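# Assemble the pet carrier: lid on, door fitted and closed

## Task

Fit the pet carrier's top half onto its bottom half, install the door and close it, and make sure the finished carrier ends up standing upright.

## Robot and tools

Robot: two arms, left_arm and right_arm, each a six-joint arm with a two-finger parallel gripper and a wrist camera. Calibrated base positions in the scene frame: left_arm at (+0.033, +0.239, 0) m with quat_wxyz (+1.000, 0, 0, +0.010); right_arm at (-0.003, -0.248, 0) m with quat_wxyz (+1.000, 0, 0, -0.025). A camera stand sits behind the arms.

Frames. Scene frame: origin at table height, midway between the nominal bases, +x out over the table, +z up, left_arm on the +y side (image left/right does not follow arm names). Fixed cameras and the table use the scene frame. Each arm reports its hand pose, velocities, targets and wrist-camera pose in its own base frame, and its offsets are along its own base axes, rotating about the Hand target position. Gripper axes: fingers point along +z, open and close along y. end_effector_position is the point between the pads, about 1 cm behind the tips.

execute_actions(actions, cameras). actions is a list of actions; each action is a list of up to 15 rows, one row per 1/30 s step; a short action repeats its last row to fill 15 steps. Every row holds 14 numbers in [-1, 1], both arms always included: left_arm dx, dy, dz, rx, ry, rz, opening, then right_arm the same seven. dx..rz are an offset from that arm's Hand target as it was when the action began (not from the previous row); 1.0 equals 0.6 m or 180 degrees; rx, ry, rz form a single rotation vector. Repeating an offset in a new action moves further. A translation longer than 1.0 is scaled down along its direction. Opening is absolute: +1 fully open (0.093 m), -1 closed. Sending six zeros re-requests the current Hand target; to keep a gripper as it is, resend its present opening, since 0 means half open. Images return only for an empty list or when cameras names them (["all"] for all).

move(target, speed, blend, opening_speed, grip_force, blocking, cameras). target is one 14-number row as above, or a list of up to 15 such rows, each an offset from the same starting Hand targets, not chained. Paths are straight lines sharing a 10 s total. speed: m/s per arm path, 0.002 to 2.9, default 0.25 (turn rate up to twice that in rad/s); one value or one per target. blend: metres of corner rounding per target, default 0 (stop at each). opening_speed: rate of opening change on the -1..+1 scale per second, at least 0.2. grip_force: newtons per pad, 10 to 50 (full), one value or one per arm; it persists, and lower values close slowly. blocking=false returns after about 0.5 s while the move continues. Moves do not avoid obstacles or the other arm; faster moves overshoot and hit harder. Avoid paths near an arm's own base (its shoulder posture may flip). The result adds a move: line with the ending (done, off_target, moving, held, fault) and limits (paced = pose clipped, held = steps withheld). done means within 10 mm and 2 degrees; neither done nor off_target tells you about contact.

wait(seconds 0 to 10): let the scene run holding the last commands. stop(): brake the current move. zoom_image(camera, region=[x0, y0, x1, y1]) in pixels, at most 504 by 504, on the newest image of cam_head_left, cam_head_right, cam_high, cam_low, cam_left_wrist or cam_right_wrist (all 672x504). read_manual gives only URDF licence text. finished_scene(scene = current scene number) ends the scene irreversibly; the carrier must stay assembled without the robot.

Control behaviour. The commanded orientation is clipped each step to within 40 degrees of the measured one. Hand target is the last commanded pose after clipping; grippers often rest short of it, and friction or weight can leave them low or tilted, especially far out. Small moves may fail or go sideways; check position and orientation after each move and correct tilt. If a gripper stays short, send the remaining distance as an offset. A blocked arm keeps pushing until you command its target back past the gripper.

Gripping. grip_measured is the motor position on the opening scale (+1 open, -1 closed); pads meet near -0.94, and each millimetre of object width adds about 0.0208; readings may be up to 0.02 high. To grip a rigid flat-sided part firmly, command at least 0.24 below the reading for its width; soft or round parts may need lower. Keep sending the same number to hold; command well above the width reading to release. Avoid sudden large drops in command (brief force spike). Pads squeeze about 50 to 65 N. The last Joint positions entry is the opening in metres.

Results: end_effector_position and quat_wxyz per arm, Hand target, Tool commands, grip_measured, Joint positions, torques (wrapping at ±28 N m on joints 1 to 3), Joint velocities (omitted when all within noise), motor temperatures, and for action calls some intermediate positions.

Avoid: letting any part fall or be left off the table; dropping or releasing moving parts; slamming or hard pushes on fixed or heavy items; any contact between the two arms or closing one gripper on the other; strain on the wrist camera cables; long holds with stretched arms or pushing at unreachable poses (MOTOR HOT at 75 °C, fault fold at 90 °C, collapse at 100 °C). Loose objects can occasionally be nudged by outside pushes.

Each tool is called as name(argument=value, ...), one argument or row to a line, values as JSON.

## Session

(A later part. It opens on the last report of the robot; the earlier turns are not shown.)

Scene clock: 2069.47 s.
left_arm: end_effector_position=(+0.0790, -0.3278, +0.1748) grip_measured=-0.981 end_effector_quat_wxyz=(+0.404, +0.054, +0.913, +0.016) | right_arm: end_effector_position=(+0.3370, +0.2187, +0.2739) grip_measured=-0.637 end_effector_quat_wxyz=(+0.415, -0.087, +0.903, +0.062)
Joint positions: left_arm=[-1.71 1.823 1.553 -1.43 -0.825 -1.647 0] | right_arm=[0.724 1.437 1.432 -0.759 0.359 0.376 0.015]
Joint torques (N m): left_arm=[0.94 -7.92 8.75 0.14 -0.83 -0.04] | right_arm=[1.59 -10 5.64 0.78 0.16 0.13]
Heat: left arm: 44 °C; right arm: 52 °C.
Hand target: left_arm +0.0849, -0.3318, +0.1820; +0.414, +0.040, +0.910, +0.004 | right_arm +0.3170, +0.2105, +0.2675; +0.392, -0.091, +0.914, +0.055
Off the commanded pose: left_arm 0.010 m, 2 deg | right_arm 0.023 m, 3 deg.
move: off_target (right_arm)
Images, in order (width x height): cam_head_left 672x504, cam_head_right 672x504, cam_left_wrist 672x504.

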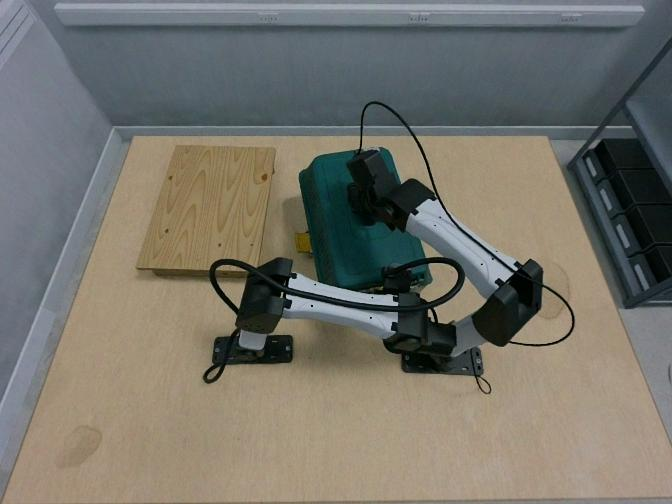

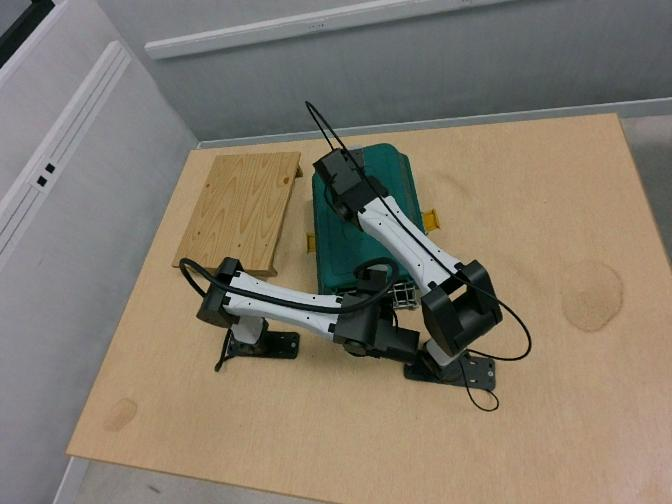

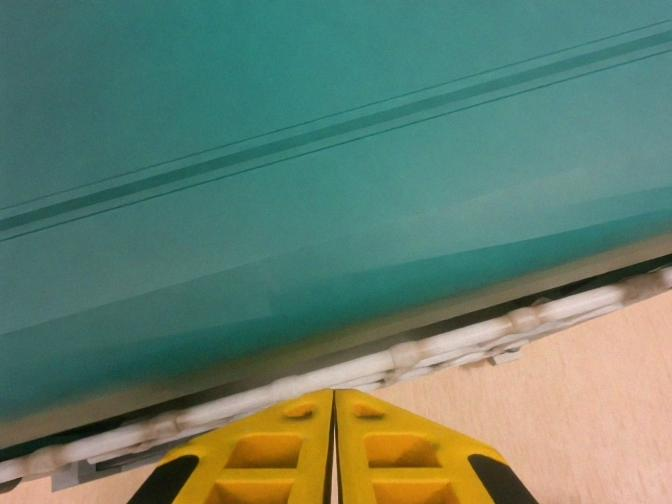

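zoom_image(
  camera="cam_head_left",
  region=[412, 268, 428, 284],
)

zoom_image(
  camera="cam_head_right",
  region=[400, 268, 420, 288],
)

Scaled by 31.500 from the camera's 672x504 image, which has a finer 960x720 frame.

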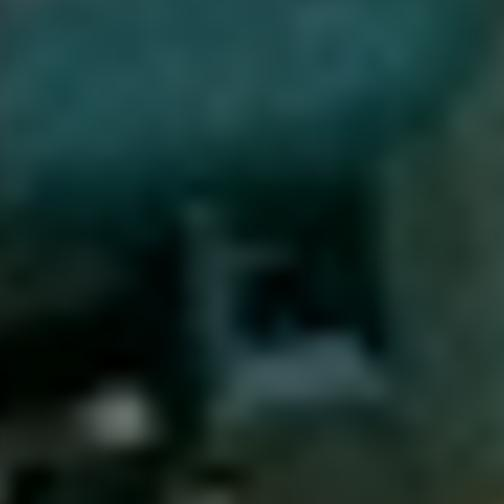

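Scaled by 25.200 from the camera's 672x504 image, which has a finer 960x720 frame.

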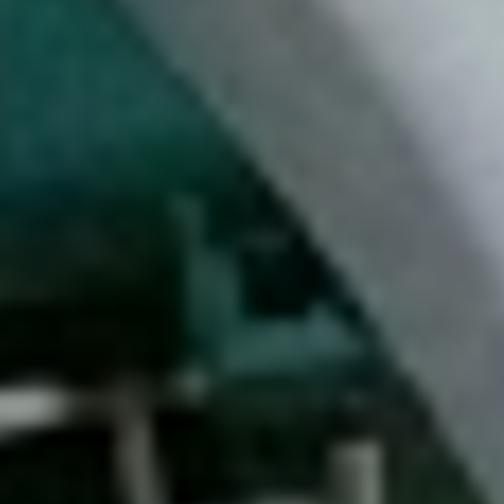

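move(
  target=[
    [0,0,0,0,0,0,-1,0.002,-0.01,0.006,0,0,0.0,-0.95],
    [0,0,0,0,0,0,-1,0.002,-0.01,-0.008,0,0.004,0.0,-0.95],
  ],
  speed=0.06,
  cameras=["cam_left_wrist","cam_head_left","cam_head_right"],
)

zoom_image(
  camera="cam_head_left",
  region=[412, 268, 428, 284],
)

zoom_image(
  camera="cam_head_right",
  region=[400, 268, 420, 288],
)

Scene clock: 2098.23 s.
left_arm: end_effector_position=(+0.0789, -0.3278, +0.1748) grip_measured=-0.981 end_effector_quat_wxyz=(+0.404, +0.055, +0.913, +0.016) | right_arm: end_effector_position=(+0.3368, +0.2185, +0.2738) grip_measured=-0.637 end_effector_quat_wxyz=(+0.419, -0.087, +0.902, +0.064)
Joint positions: left_arm=[-1.71 1.823 1.553 -1.43 -0.824 -1.647 0] | right_arm=[0.724 1.428 1.418 -0.744 0.359 0.375 0.015]
Joint torques (N m): left_arm=[1.01 -7.91 8.76 0.14 -0.83 -0.04] | right_arm=[-0.23 -9.91 5.38 0.69 -0.03 0.05]
Heat: left arm: 45 °C; right arm: 51 °C.
Hand target: left_arm +0.0850, -0.3317, +0.1820; +0.414, +0.040, +0.910, +0.004 | right_arm +0.3183, +0.2045, +0.2627; +0.386, -0.090, +0.916, +0.056
Off the commanded pose: left_arm 0.010 m, 2 deg | right_arm 0.026 m, 4 deg.
move: off_target (right_arm)
Images, in order (width x height): cam_head_left 672x504, cam_head_right 672x504, cam_left_wrist 672x504.

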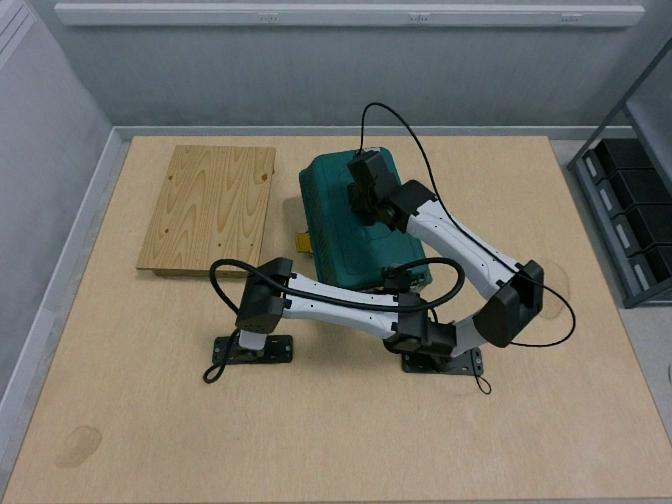

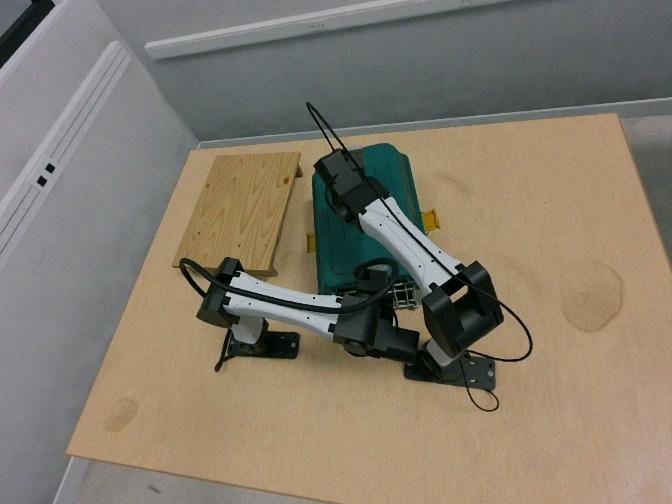

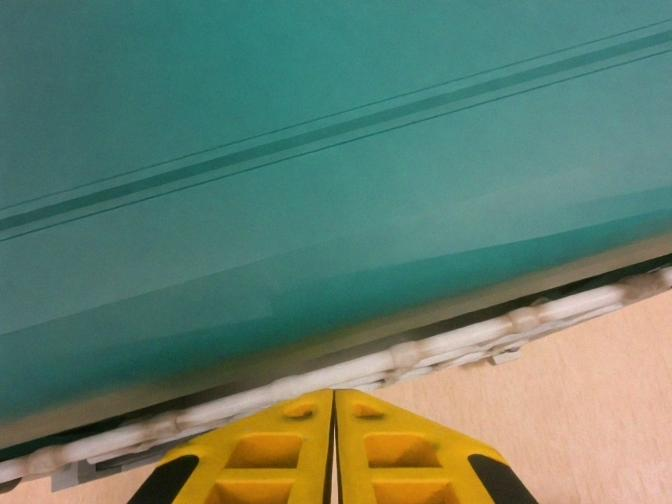

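Scaled by 31.500 from the camera's 672x504 image, which has a finer 960x720 frame.

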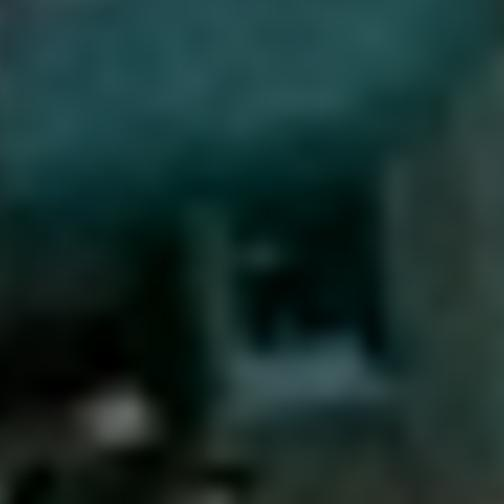

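Scaled by 25.200 from the camera's 672x504 image, which has a finer 960x720 frame.

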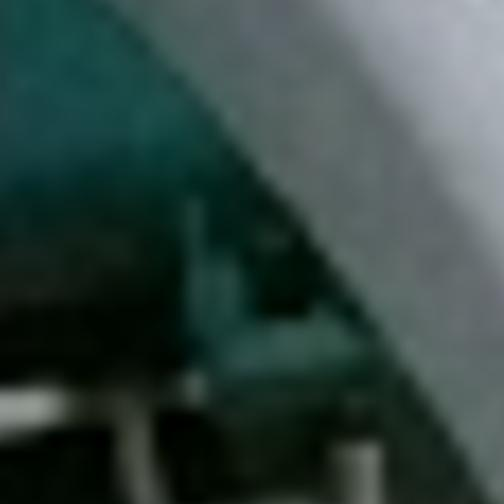

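move(
  target=[
    [0,0,0,0,0,0,-1,0.006,-0.004,0.025,0,-0.004,0.0,-0.95],
    [0,0,0,0,0,0,-1,0.004,-0.012,0.025,0,-0.004,0.0,-0.95],
  ],
  speed=0.06,
  cameras=["cam_left_wrist","cam_head_left","cam_head_right"],
)

zoom_image(
  camera="cam_head_left",
  region=[412, 268, 428, 284],
)

zoom_image(
  camera="cam_head_right",
  region=[400, 268, 420, 288],
)

Scene clock: 2109.80 s.
left_arm: end_effector_position=(+0.0789, -0.3278, +0.1748) grip_measured=-0.981 end_effector_quat_wxyz=(+0.404, +0.055, +0.913, +0.016) | right_arm: end_effector_position=(+0.3374, +0.2131, +0.2761) grip_measured=-0.637 end_effector_quat_wxyz=(+0.413, -0.084, +0.904, +0.066)
Joint positions: left_arm=[-1.71 1.823 1.553 -1.43 -0.824 -1.647 0] | right_arm=[0.704 1.425 1.432 -0.766 0.338 0.371 0.015]
Joint torques (N m): left_arm=[1.01 -7.92 8.73 0.14 -0.83 -0.04] | right_arm=[-0.46 -10.21 7.76 0.6 0.07 -0.16]
Motor temperatures (°C): left_arm=[28 39 45 30 30 27 26] | right_arm=[27 53 51 28 24 27 28]
Heat: left arm: 45 °C; right arm: 53 °C.
Hand target: left_arm +0.0850, -0.3317, +0.1820; +0.414, +0.040, +0.910, +0.004 | right_arm +0.3207, +0.1974, +0.2777; +0.392, -0.091, +0.914, +0.055
Off the commanded pose: left_arm 0.010 m, 2 deg | right_arm 0.023 m, 3 deg.
move: off_target (right_arm)
Images, in order (width x height): cam_head_left 672x504, cam_head_right 672x504, cam_left_wrist 672x504.

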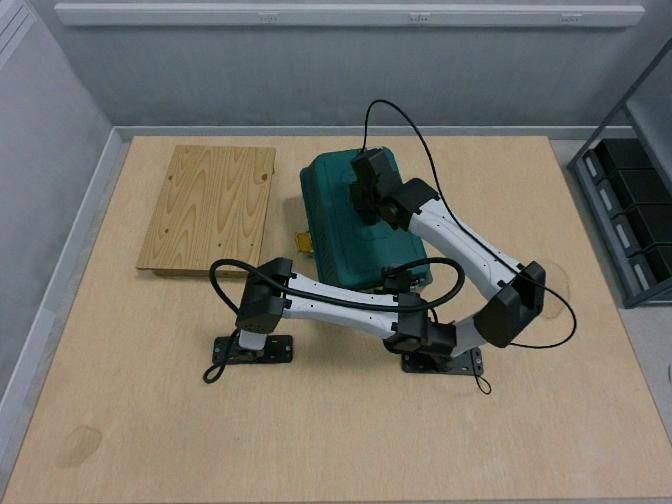

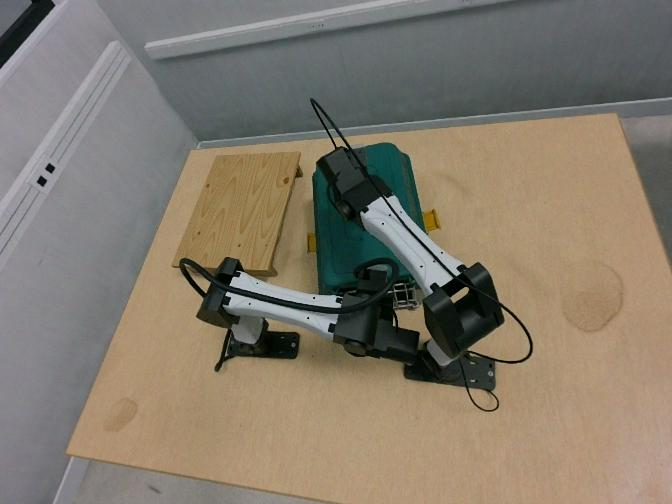

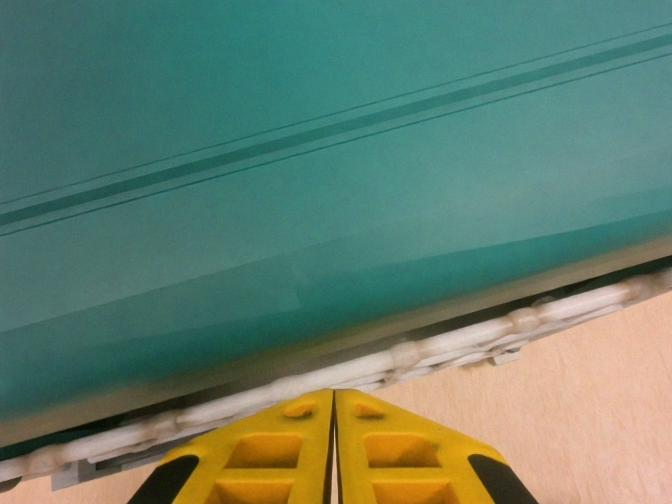

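Scaled by 31.500 from the camera's 672x504 image, which has a finer 960x720 frame.

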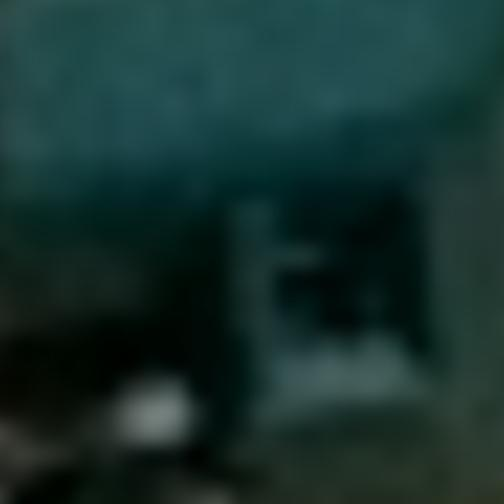

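Scaled by 25.200 from the camera's 672x504 image, which has a finer 960x720 frame.

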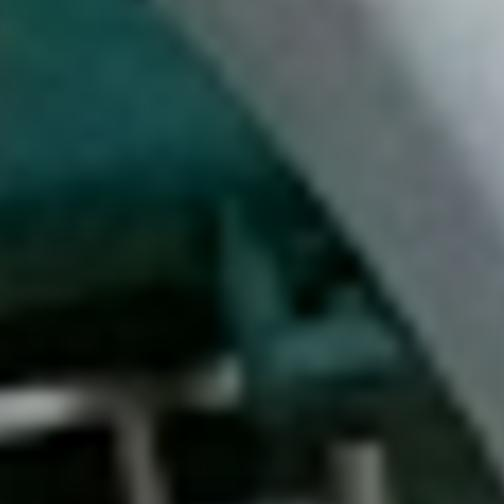

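move(
  target=[
    [0,0,0,0,0,0,-1,0.0,0.006,-0.012,0,0.006,0.0,-0.95],
    [0,0,0,0,0,0,-1,0.0,0.006,-0.03,0,0.01,0.0,-0.95],
  ],
  speed=0.06,
  cameras=["cam_left_wrist","cam_head_left","cam_head_right","cam_low"],
)

zoom_image(
  camera="cam_head_left",
  region=[412, 268, 428, 284],
)

zoom_image(
  camera="cam_head_right",
  region=[400, 268, 420, 288],
)

zoom_image(
  camera="cam_low",
  region=[290, 190, 430, 310],
)

Scene clock: 2125.57 s.
left_arm: end_effector_position=(+0.0789, -0.3278, +0.1748) grip_measured=-0.981 end_effector_quat_wxyz=(+0.404, +0.055, +0.913, +0.016) | right_arm: end_effector_position=(+0.3380, +0.2144, +0.2743) grip_measured=-0.637 end_effector_quat_wxyz=(+0.414, -0.085, +0.904, +0.069)
Joint positions: left_arm=[-1.71 1.823 1.553 -1.43 -0.824 -1.647 0] | right_arm=[0.704 1.425 1.423 -0.753 0.334 0.371 0.015]
Joint torques (N m): left_arm=[1.01 -7.92 8.73 0.14 -0.83 -0.04] | right_arm=[-0.34 -9.06 5.37 0.69 -0.02 0.01]
Heat: left arm: 45 °C; right arm: 52 °C.
Hand target: left_arm +0.0850, -0.3317, +0.1820; +0.414, +0.040, +0.910, +0.004 | right_arm +0.3207, +0.2010, +0.2598; +0.377, -0.090, +0.920, +0.057
Off the commanded pose: left_arm 0.010 m, 2 deg | right_arm 0.026 m, 5 deg.
move: off_target (right_arm)
Images, in order (width x height): cam_head_left 672x504, cam_head_right 672x504, cam_low 672x504, cam_left_wrist 672x504.

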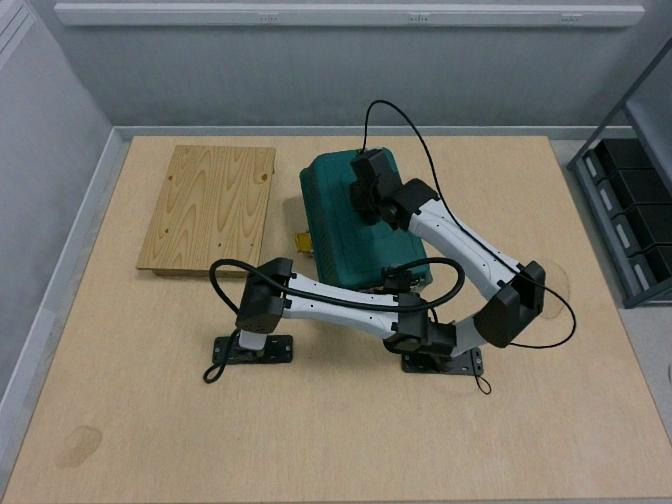

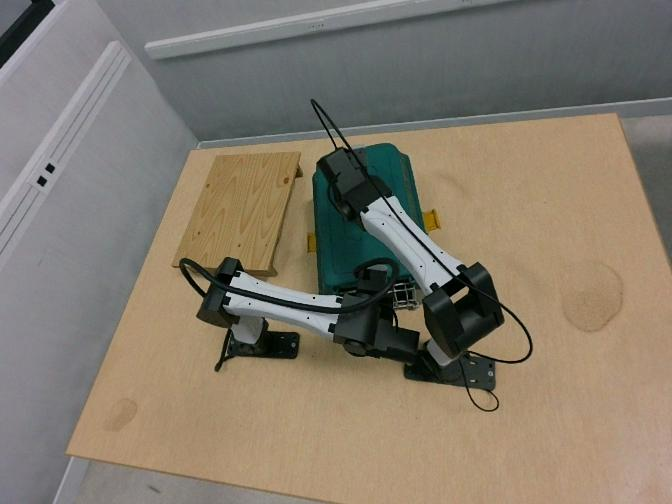

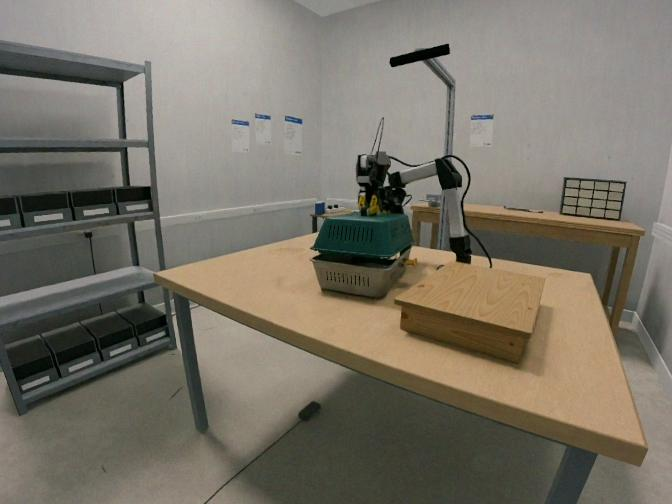

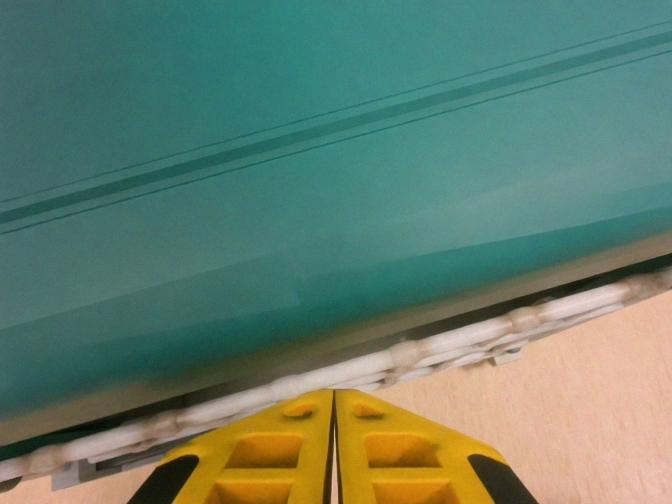

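Scaled by 31.500 from the camera's 672x504 image, which has a finer 960x720 frame.

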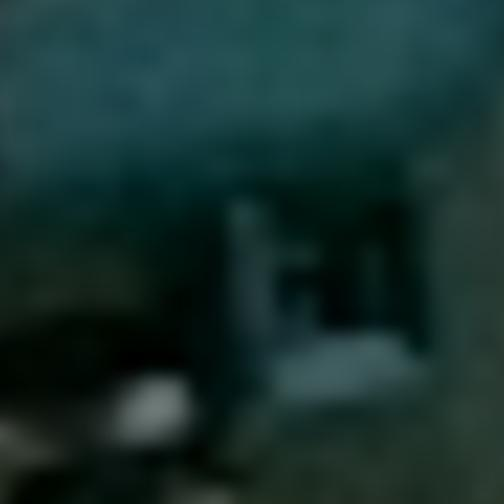

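Scaled by 25.200 from the camera's 672x504 image, which has a finer 960x720 frame.

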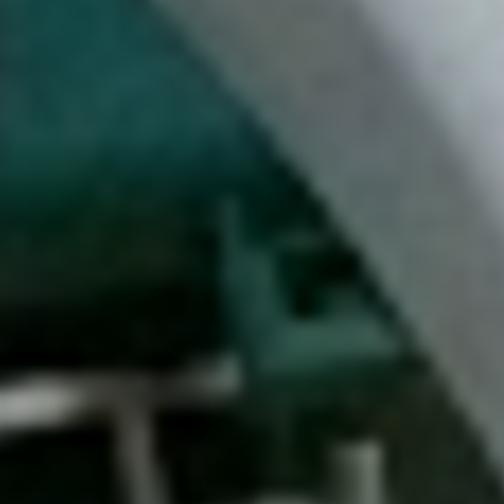

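Scaled by 3.600 from the camera's 672x504 image, which has a finer 960x720 frame.

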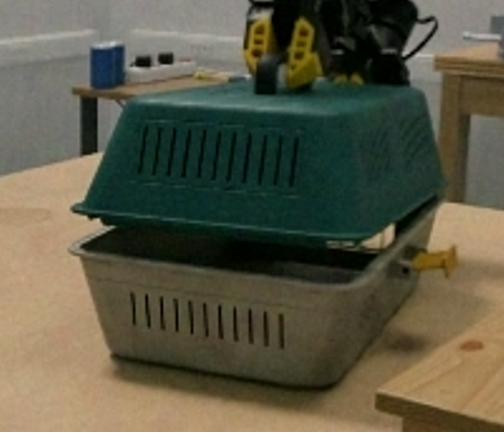

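move(
  target=[0,0,0,0,0,0,-1,0.0,0.001,-0.014,0,0.002,0.0,-0.95],
  speed=0.06,
  cameras=["cam_left_wrist","cam_head_left","cam_head_right","cam_low"],
)

zoom_image(
  camera="cam_head_left",
  region=[412, 268, 428, 284],
)

zoom_image(
  camera="cam_head_right",
  region=[400, 268, 420, 288],
)

zoom_image(
  camera="cam_low",
  region=[290, 190, 430, 310],
)

Scene clock: 2134.87 s.
left_arm: end_effector_position=(+0.0789, -0.3278, +0.1748) grip_measured=-0.981 end_effector_quat_wxyz=(+0.404, +0.055, +0.913, +0.016) | right_arm: end_effector_position=(+0.3395, +0.2158, +0.2688) grip_measured=-0.637 end_effector_quat_wxyz=(+0.415, -0.086, +0.903, +0.069)
Joint positions: left_arm=[-1.71 1.823 1.553 -1.43 -0.824 -1.647 0] | right_arm=[0.704 1.425 1.398 -0.724 0.334 0.368 0.015]
Joint torques (N m): left_arm=[0.99 -7.92 8.75 0.13 -0.83 -0.04] | right_arm=[-0.34 -9.17 4.96 0.63 -0.05 0.08]
Heat: left arm: 45 °C; right arm: 51 °C.
Hand target: left_arm +0.0850, -0.3317, +0.1820; +0.414, +0.040, +0.910, +0.004 | right_arm +0.3207, +0.2016, +0.2514; +0.375, -0.090, +0.921, +0.057
Off the commanded pose: left_arm 0.010 m, 2 deg | right_arm 0.029 m, 5 deg.
move: off_target (right_arm)
Images, in order (width x height): cam_head_left 672x504, cam_head_right 672x504, cam_low 672x504, cam_left_wrist 672x504.

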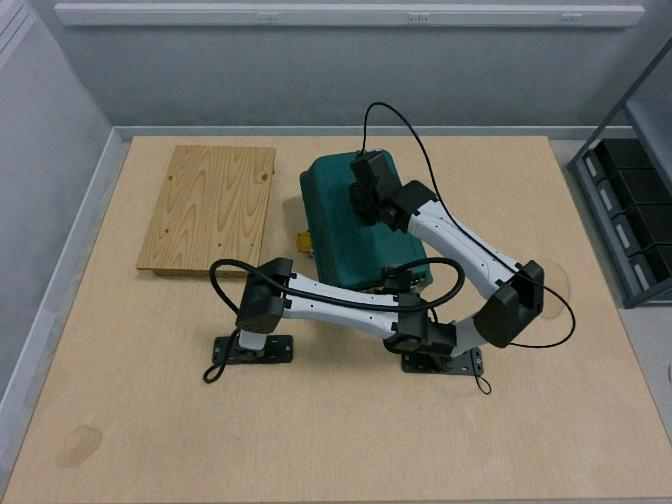

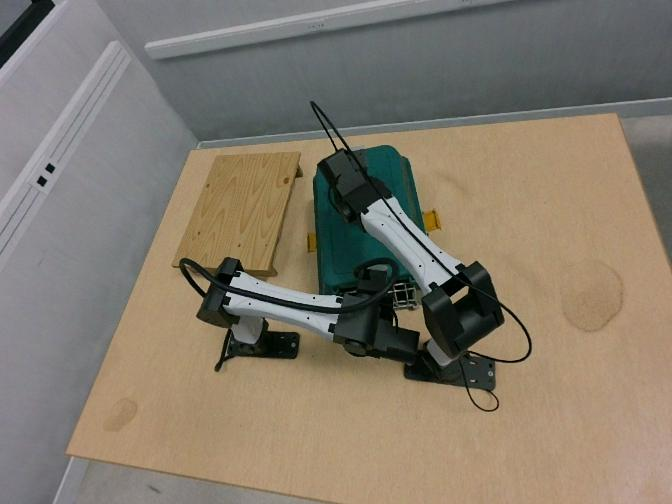

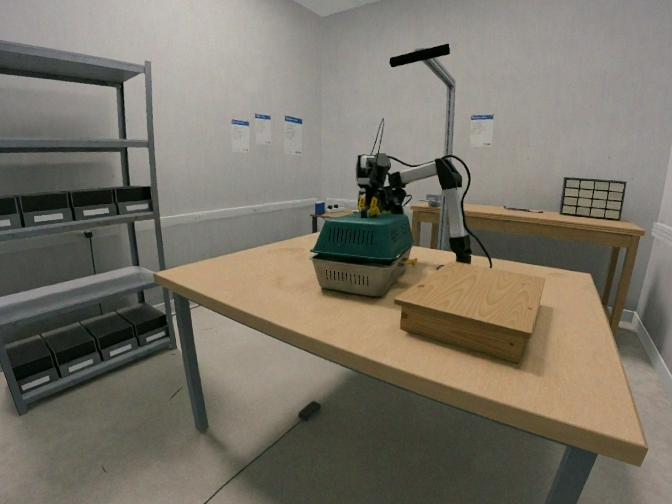

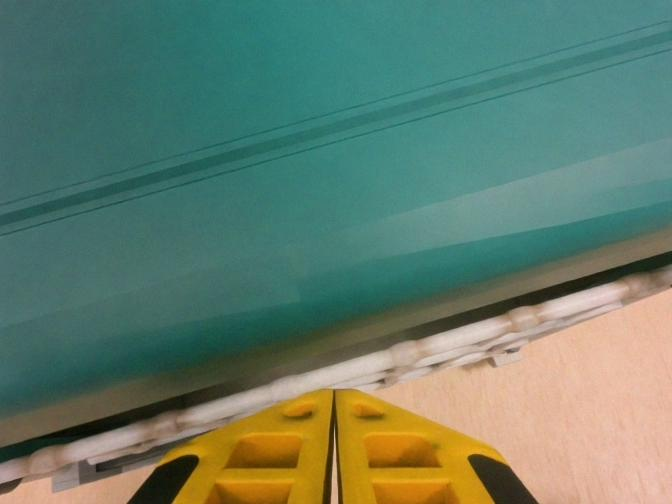

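Scaled by 31.500 from the camera's 672x504 image, which has a finer 960x720 frame.

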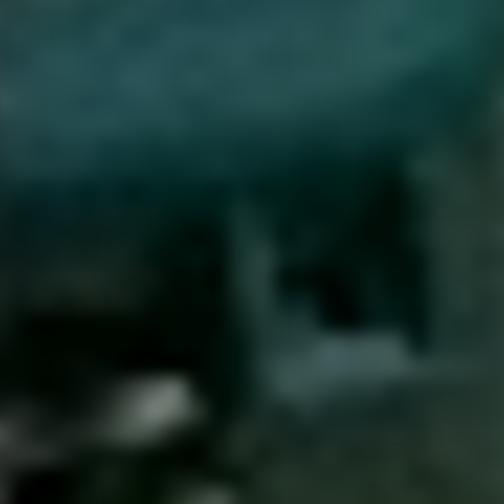

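Scaled by 25.200 from the camera's 672x504 image, which has a finer 960x720 frame.

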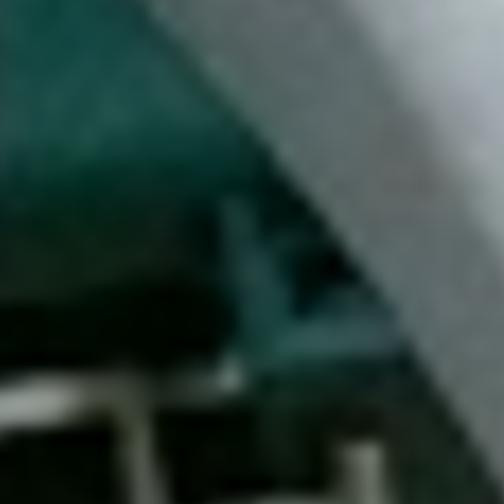

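Scaled by 3.600 from the camera's 672x504 image, which has a finer 960x720 frame.

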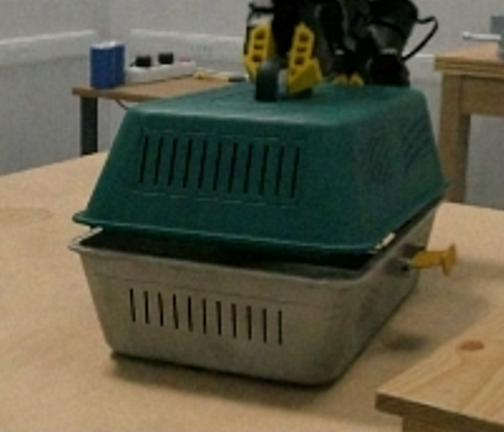

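move(
  target=[
    [0,0,0,0,0,0,-1,0.0,0.0,0.04,0,-0.01,0.0,-0.95],
    [0.007,0,0,0,0,0,-1,0.028,0.004,0.05,0,-0.01,0.0,-0.95],
  ],
  speed=0.06,
  cameras=["cam_left_wrist","cam_head_left","cam_head_right"],
)

zoom_image(
  camera="cam_head_left",
  region=[400, 255, 440, 295],
)

zoom_image(
  camera="cam_head_right",
  region=[390, 260, 430, 300],
)

Scene clock: 2175.40 s.
left_arm: end_effector_position=(+0.0795, -0.3280, +0.1747) grip_measured=-0.981 end_effector_quat_wxyz=(+0.404, +0.054, +0.913, +0.016) | right_arm: end_effector_position=(+0.3405, +0.2101, +0.2718) grip_measured=-0.637 end_effector_quat_wxyz=(+0.391, -0.089, +0.914, +0.059)
Joint positions: left_arm=[-1.708 1.823 1.553 -1.429 -0.824 -1.646 0] | right_arm=[0.682 1.46 1.48 -0.826 0.311 0.362 0.015]
Joint torques (N m): left_arm=[2.03 -8.49 8.05 0.29 -0.85 0.12] | right_arm=[-0.46 -7.69 9.87 1.03 0.14 -0.22]
Heat: left arm: 45 °C; right arm: 50 °C.
Hand target: left_arm +0.0891, -0.3317, +0.1820; +0.413, +0.040, +0.910, +0.004 | right_arm +0.3375, +0.2040, +0.2812; +0.389, -0.091, +0.915, +0.055
Off the commanded pose: left_arm 0.013 m, 2 deg | right_arm 0.012 m, 1 deg.
move: off_target (left_arm, right_arm)
Images, in order (width x height): cam_head_left 672x504, cam_head_right 672x504, cam_left_wrist 672x504.

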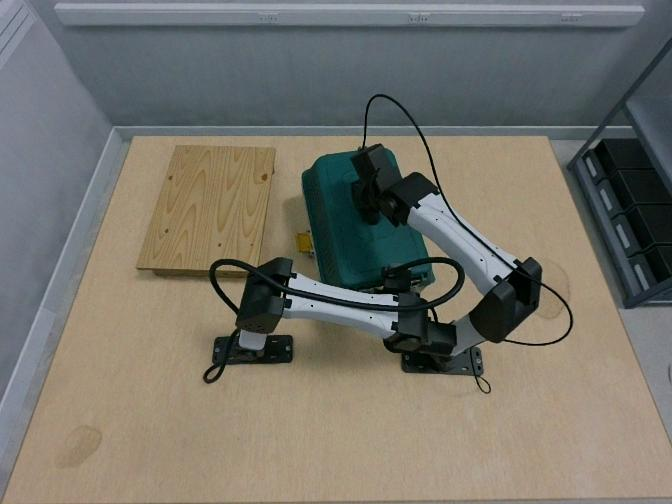

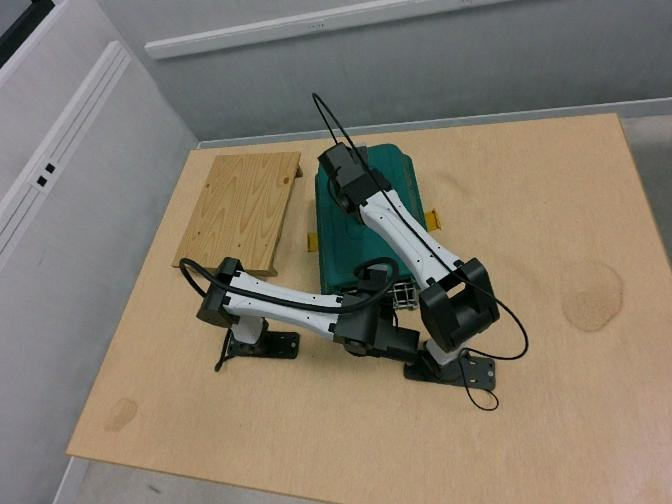

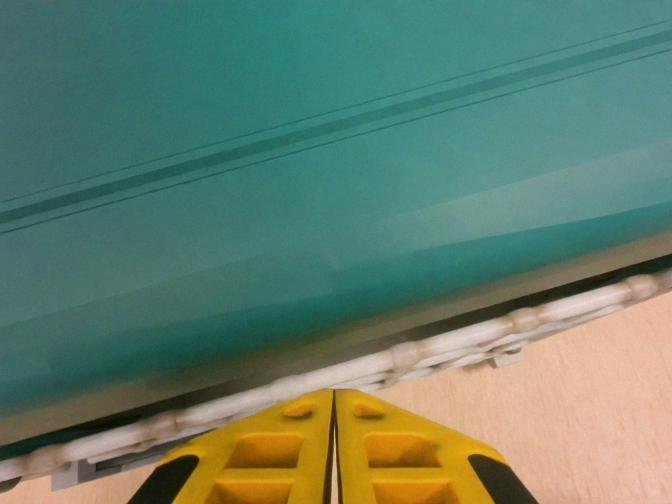

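Scaled by 12.600 from the camera's 672x504 image, which has a finer 960x720 frame.

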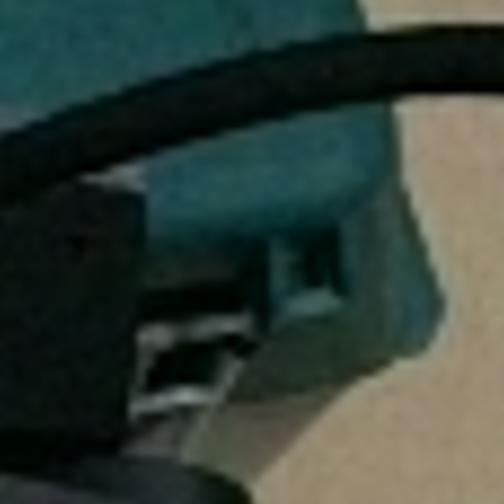

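Scaled by 12.600 from the camera's 672x504 image, which has a finer 960x720 frame.

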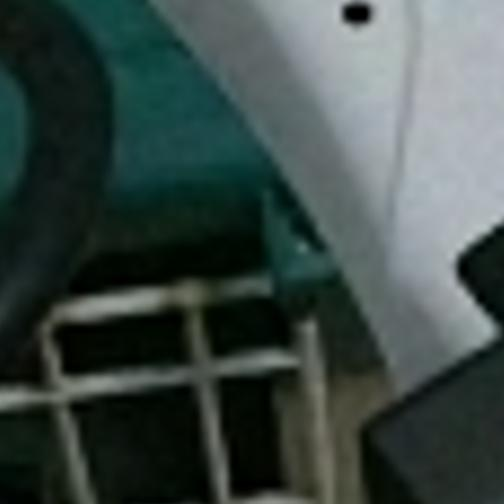

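move(
  target=[0,0,0,0,0,0,-1,-0.003,0,-0.02,0,0.002,0.0,-0.95],
  speed=0.06,
  cameras=["cam_left_wrist","cam_head_left","cam_head_right"],
)

zoom_image(
  camera="cam_head_left",
  region=[412, 265, 432, 285],
)

zoom_image(
  camera="cam_head_right",
  region=[400, 268, 420, 288],
)

Scene clock: 2190.17 s.
left_arm: end_effector_position=(+0.0798, -0.3279, +0.1747) grip_measured=-0.981 end_effector_quat_wxyz=(+0.404, +0.054, +0.913, +0.016) | right_arm: end_effector_position=(+0.3416, +0.2110, +0.2700) grip_measured=-0.637 end_effector_quat_wxyz=(+0.393, -0.089, +0.913, +0.060)
Joint positions: left_arm=[-1.707 1.823 1.553 -1.429 -0.824 -1.646 0] | right_arm=[0.682 1.46 1.47 -0.811 0.311 0.362 0.015]
Joint torques (N m): left_arm=[1.92 -8.44 8.03 0.29 -0.85 0.11] | right_arm=[-0.25 -8.68 6.34 1.22 0.13 -0.16]
Heat: left arm: 45 °C; right arm: 54 °C.
Hand target: left_arm +0.0891, -0.3317, +0.1820; +0.413, +0.040, +0.910, +0.004 | right_arm +0.3357, +0.2040, +0.2693; +0.386, -0.091, +0.916, +0.056
Off the commanded pose: left_arm 0.012 m, 2 deg | right_arm 0.009 m, 1 deg.
move: off_target (left_arm)
Images, in order (width x height): cam_head_left 672x504, cam_head_right 672x504, cam_left_wrist 672x504.

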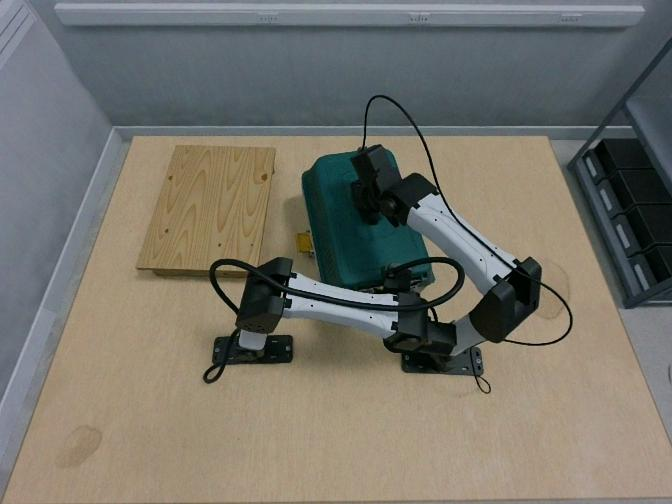

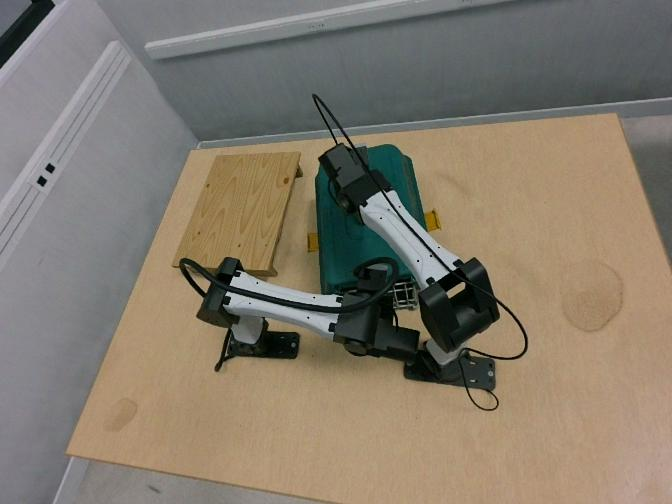

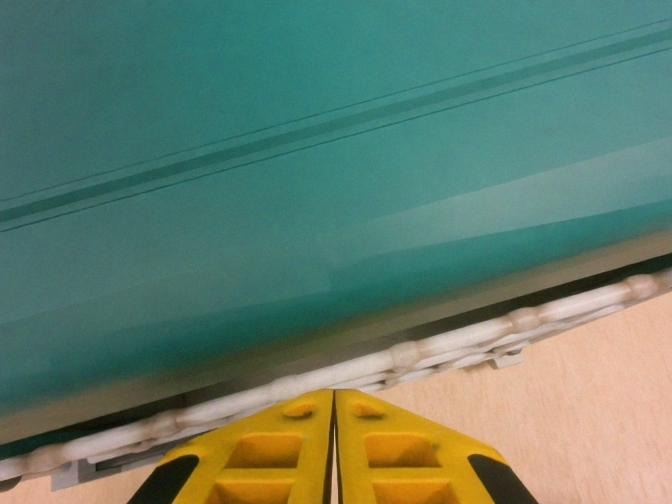

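Scaled by 25.200 from the camera's 672x504 image, which has a finer 960x720 frame.

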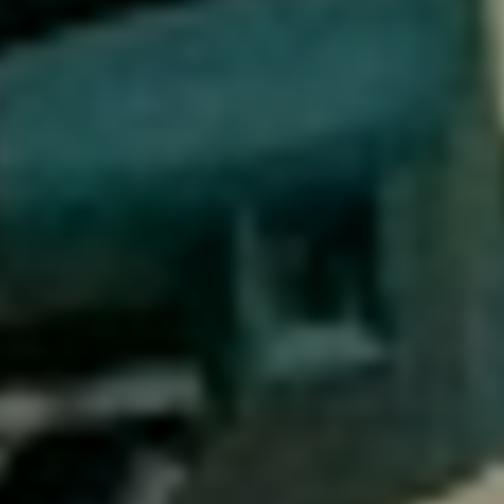

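Scaled by 25.200 from the camera's 672x504 image, which has a finer 960x720 frame.

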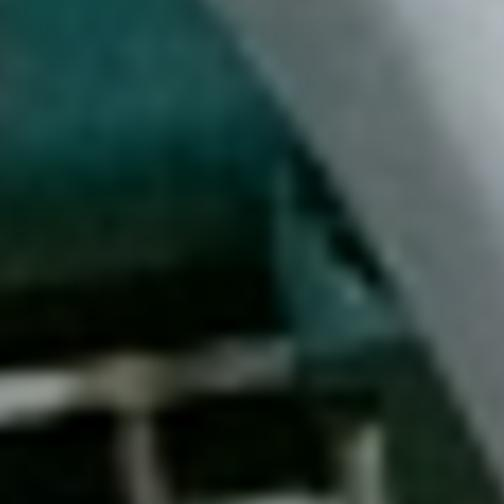

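move(
  target=[0,0,0,0,0,0,-1,-0.002,0,-0.014,0,0.002,0.0,-0.95],
  speed=0.06,
  cameras=["cam_left_wrist","cam_head_left","cam_head_right","cam_low"],
)

zoom_image(
  camera="cam_head_left",
  region=[412, 265, 432, 285],
)

zoom_image(
  camera="cam_head_right",
  region=[400, 268, 420, 288],
)

zoom_image(
  camera="cam_low",
  region=[290, 190, 430, 310],
)

Scene clock: 2199.47 s.
left_arm: end_effector_position=(+0.0809, -0.3277, +0.1748) grip_measured=-0.981 end_effector_quat_wxyz=(+0.404, +0.053, +0.913, +0.017) | right_arm: end_effector_position=(+0.3441, +0.2130, +0.2649) grip_measured=-0.637 end_effector_quat_wxyz=(+0.397, -0.090, +0.911, +0.062)
Joint positions: left_arm=[-1.704 1.823 1.553 -1.428 -0.825 -1.645 0] | right_arm=[0.682 1.46 1.442 -0.774 0.311 0.357 0.015]
Joint torques (N m): left_arm=[1.63 -8.44 8.05 0.29 -0.85 0.11] | right_arm=[-0.16 -9.25 5.72 1.11 0.11 -0.07]
Motor temperatures (°C): left_arm=[28 39 44 29 30 27 26] | right_arm=[27 48 53 28 24 27 28]
Heat: left arm: 44 °C; right arm: 53 °C.
Hand target: left_arm +0.0892, -0.3317, +0.1820; +0.414, +0.040, +0.910, +0.004 | right_arm +0.3345, +0.2040, +0.2609; +0.383, -0.090, +0.918, +0.056
Off the commanded pose: left_arm 0.012 m, 2 deg | right_arm 0.014 m, 2 deg.
move: off_target (left_arm, right_arm)
Images, in order (width x height): cam_head_left 672x504, cam_head_right 672x504, cam_low 672x504, cam_left_wrist 672x504.

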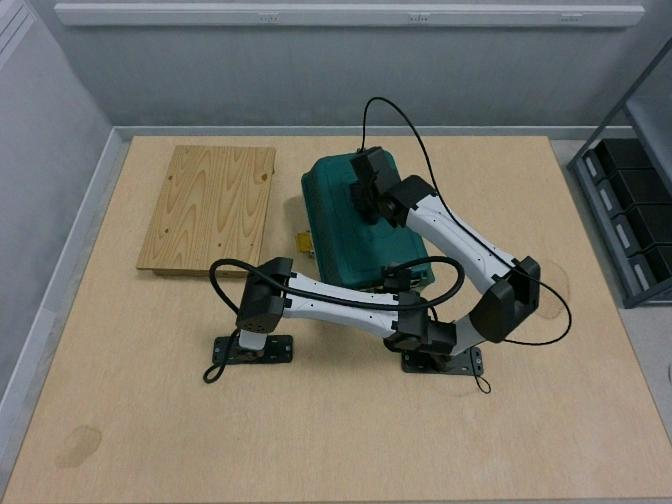

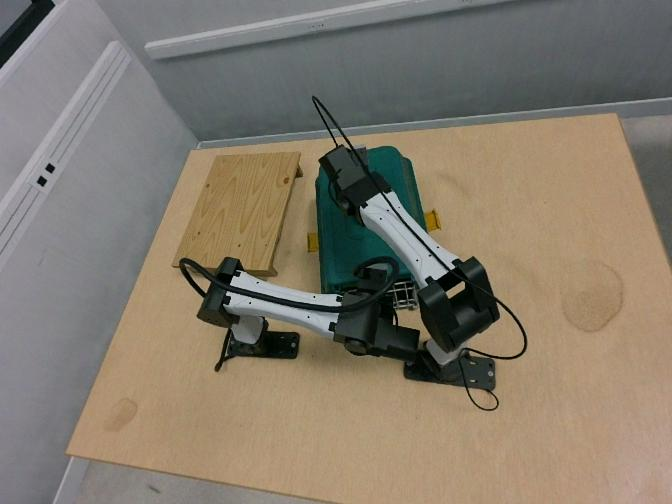

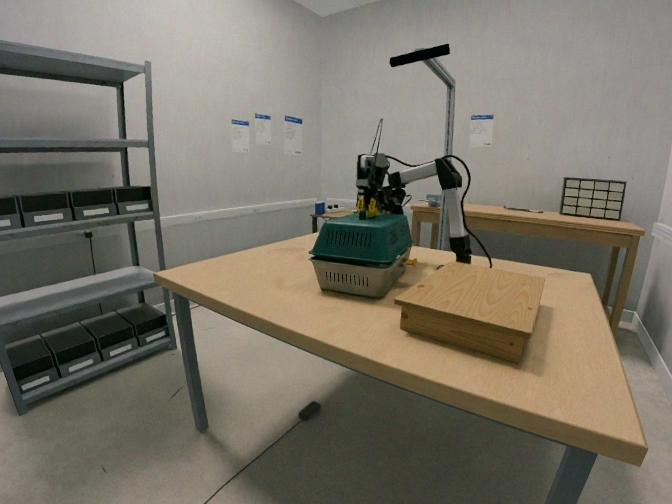

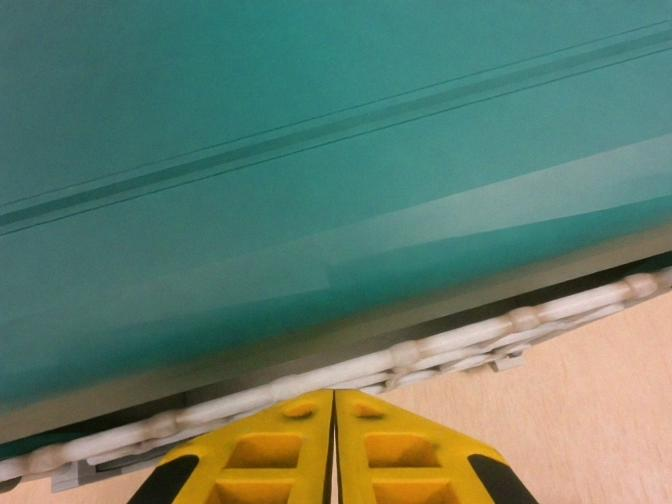

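Scaled by 25.200 from the camera's 672x504 image, which has a finer 960x720 frame.

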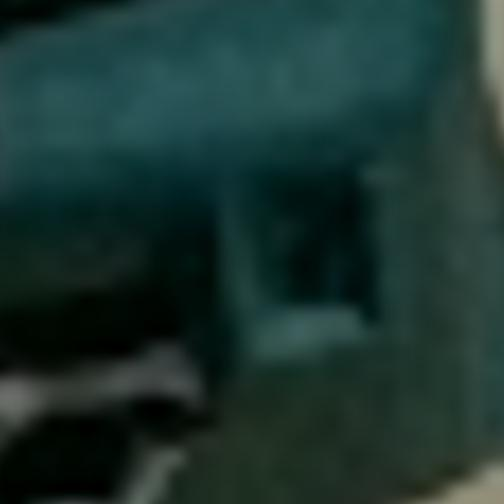

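Scaled by 25.200 from the camera's 672x504 image, which has a finer 960x720 frame.

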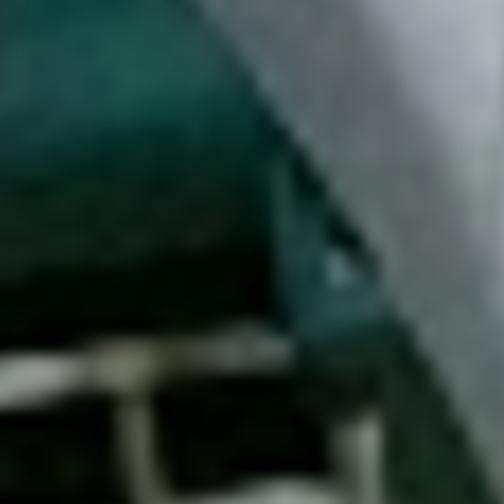

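Scaled by 3.600 from the camera's 672x504 image, which has a finer 960x720 frame.

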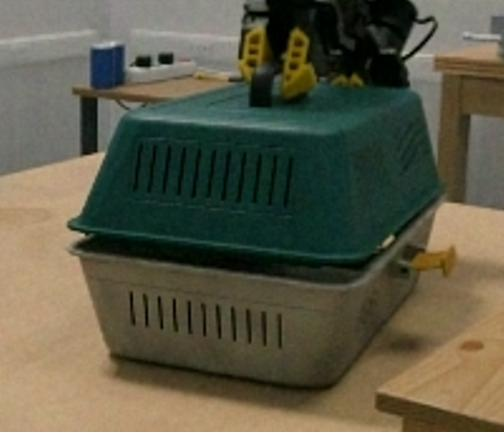

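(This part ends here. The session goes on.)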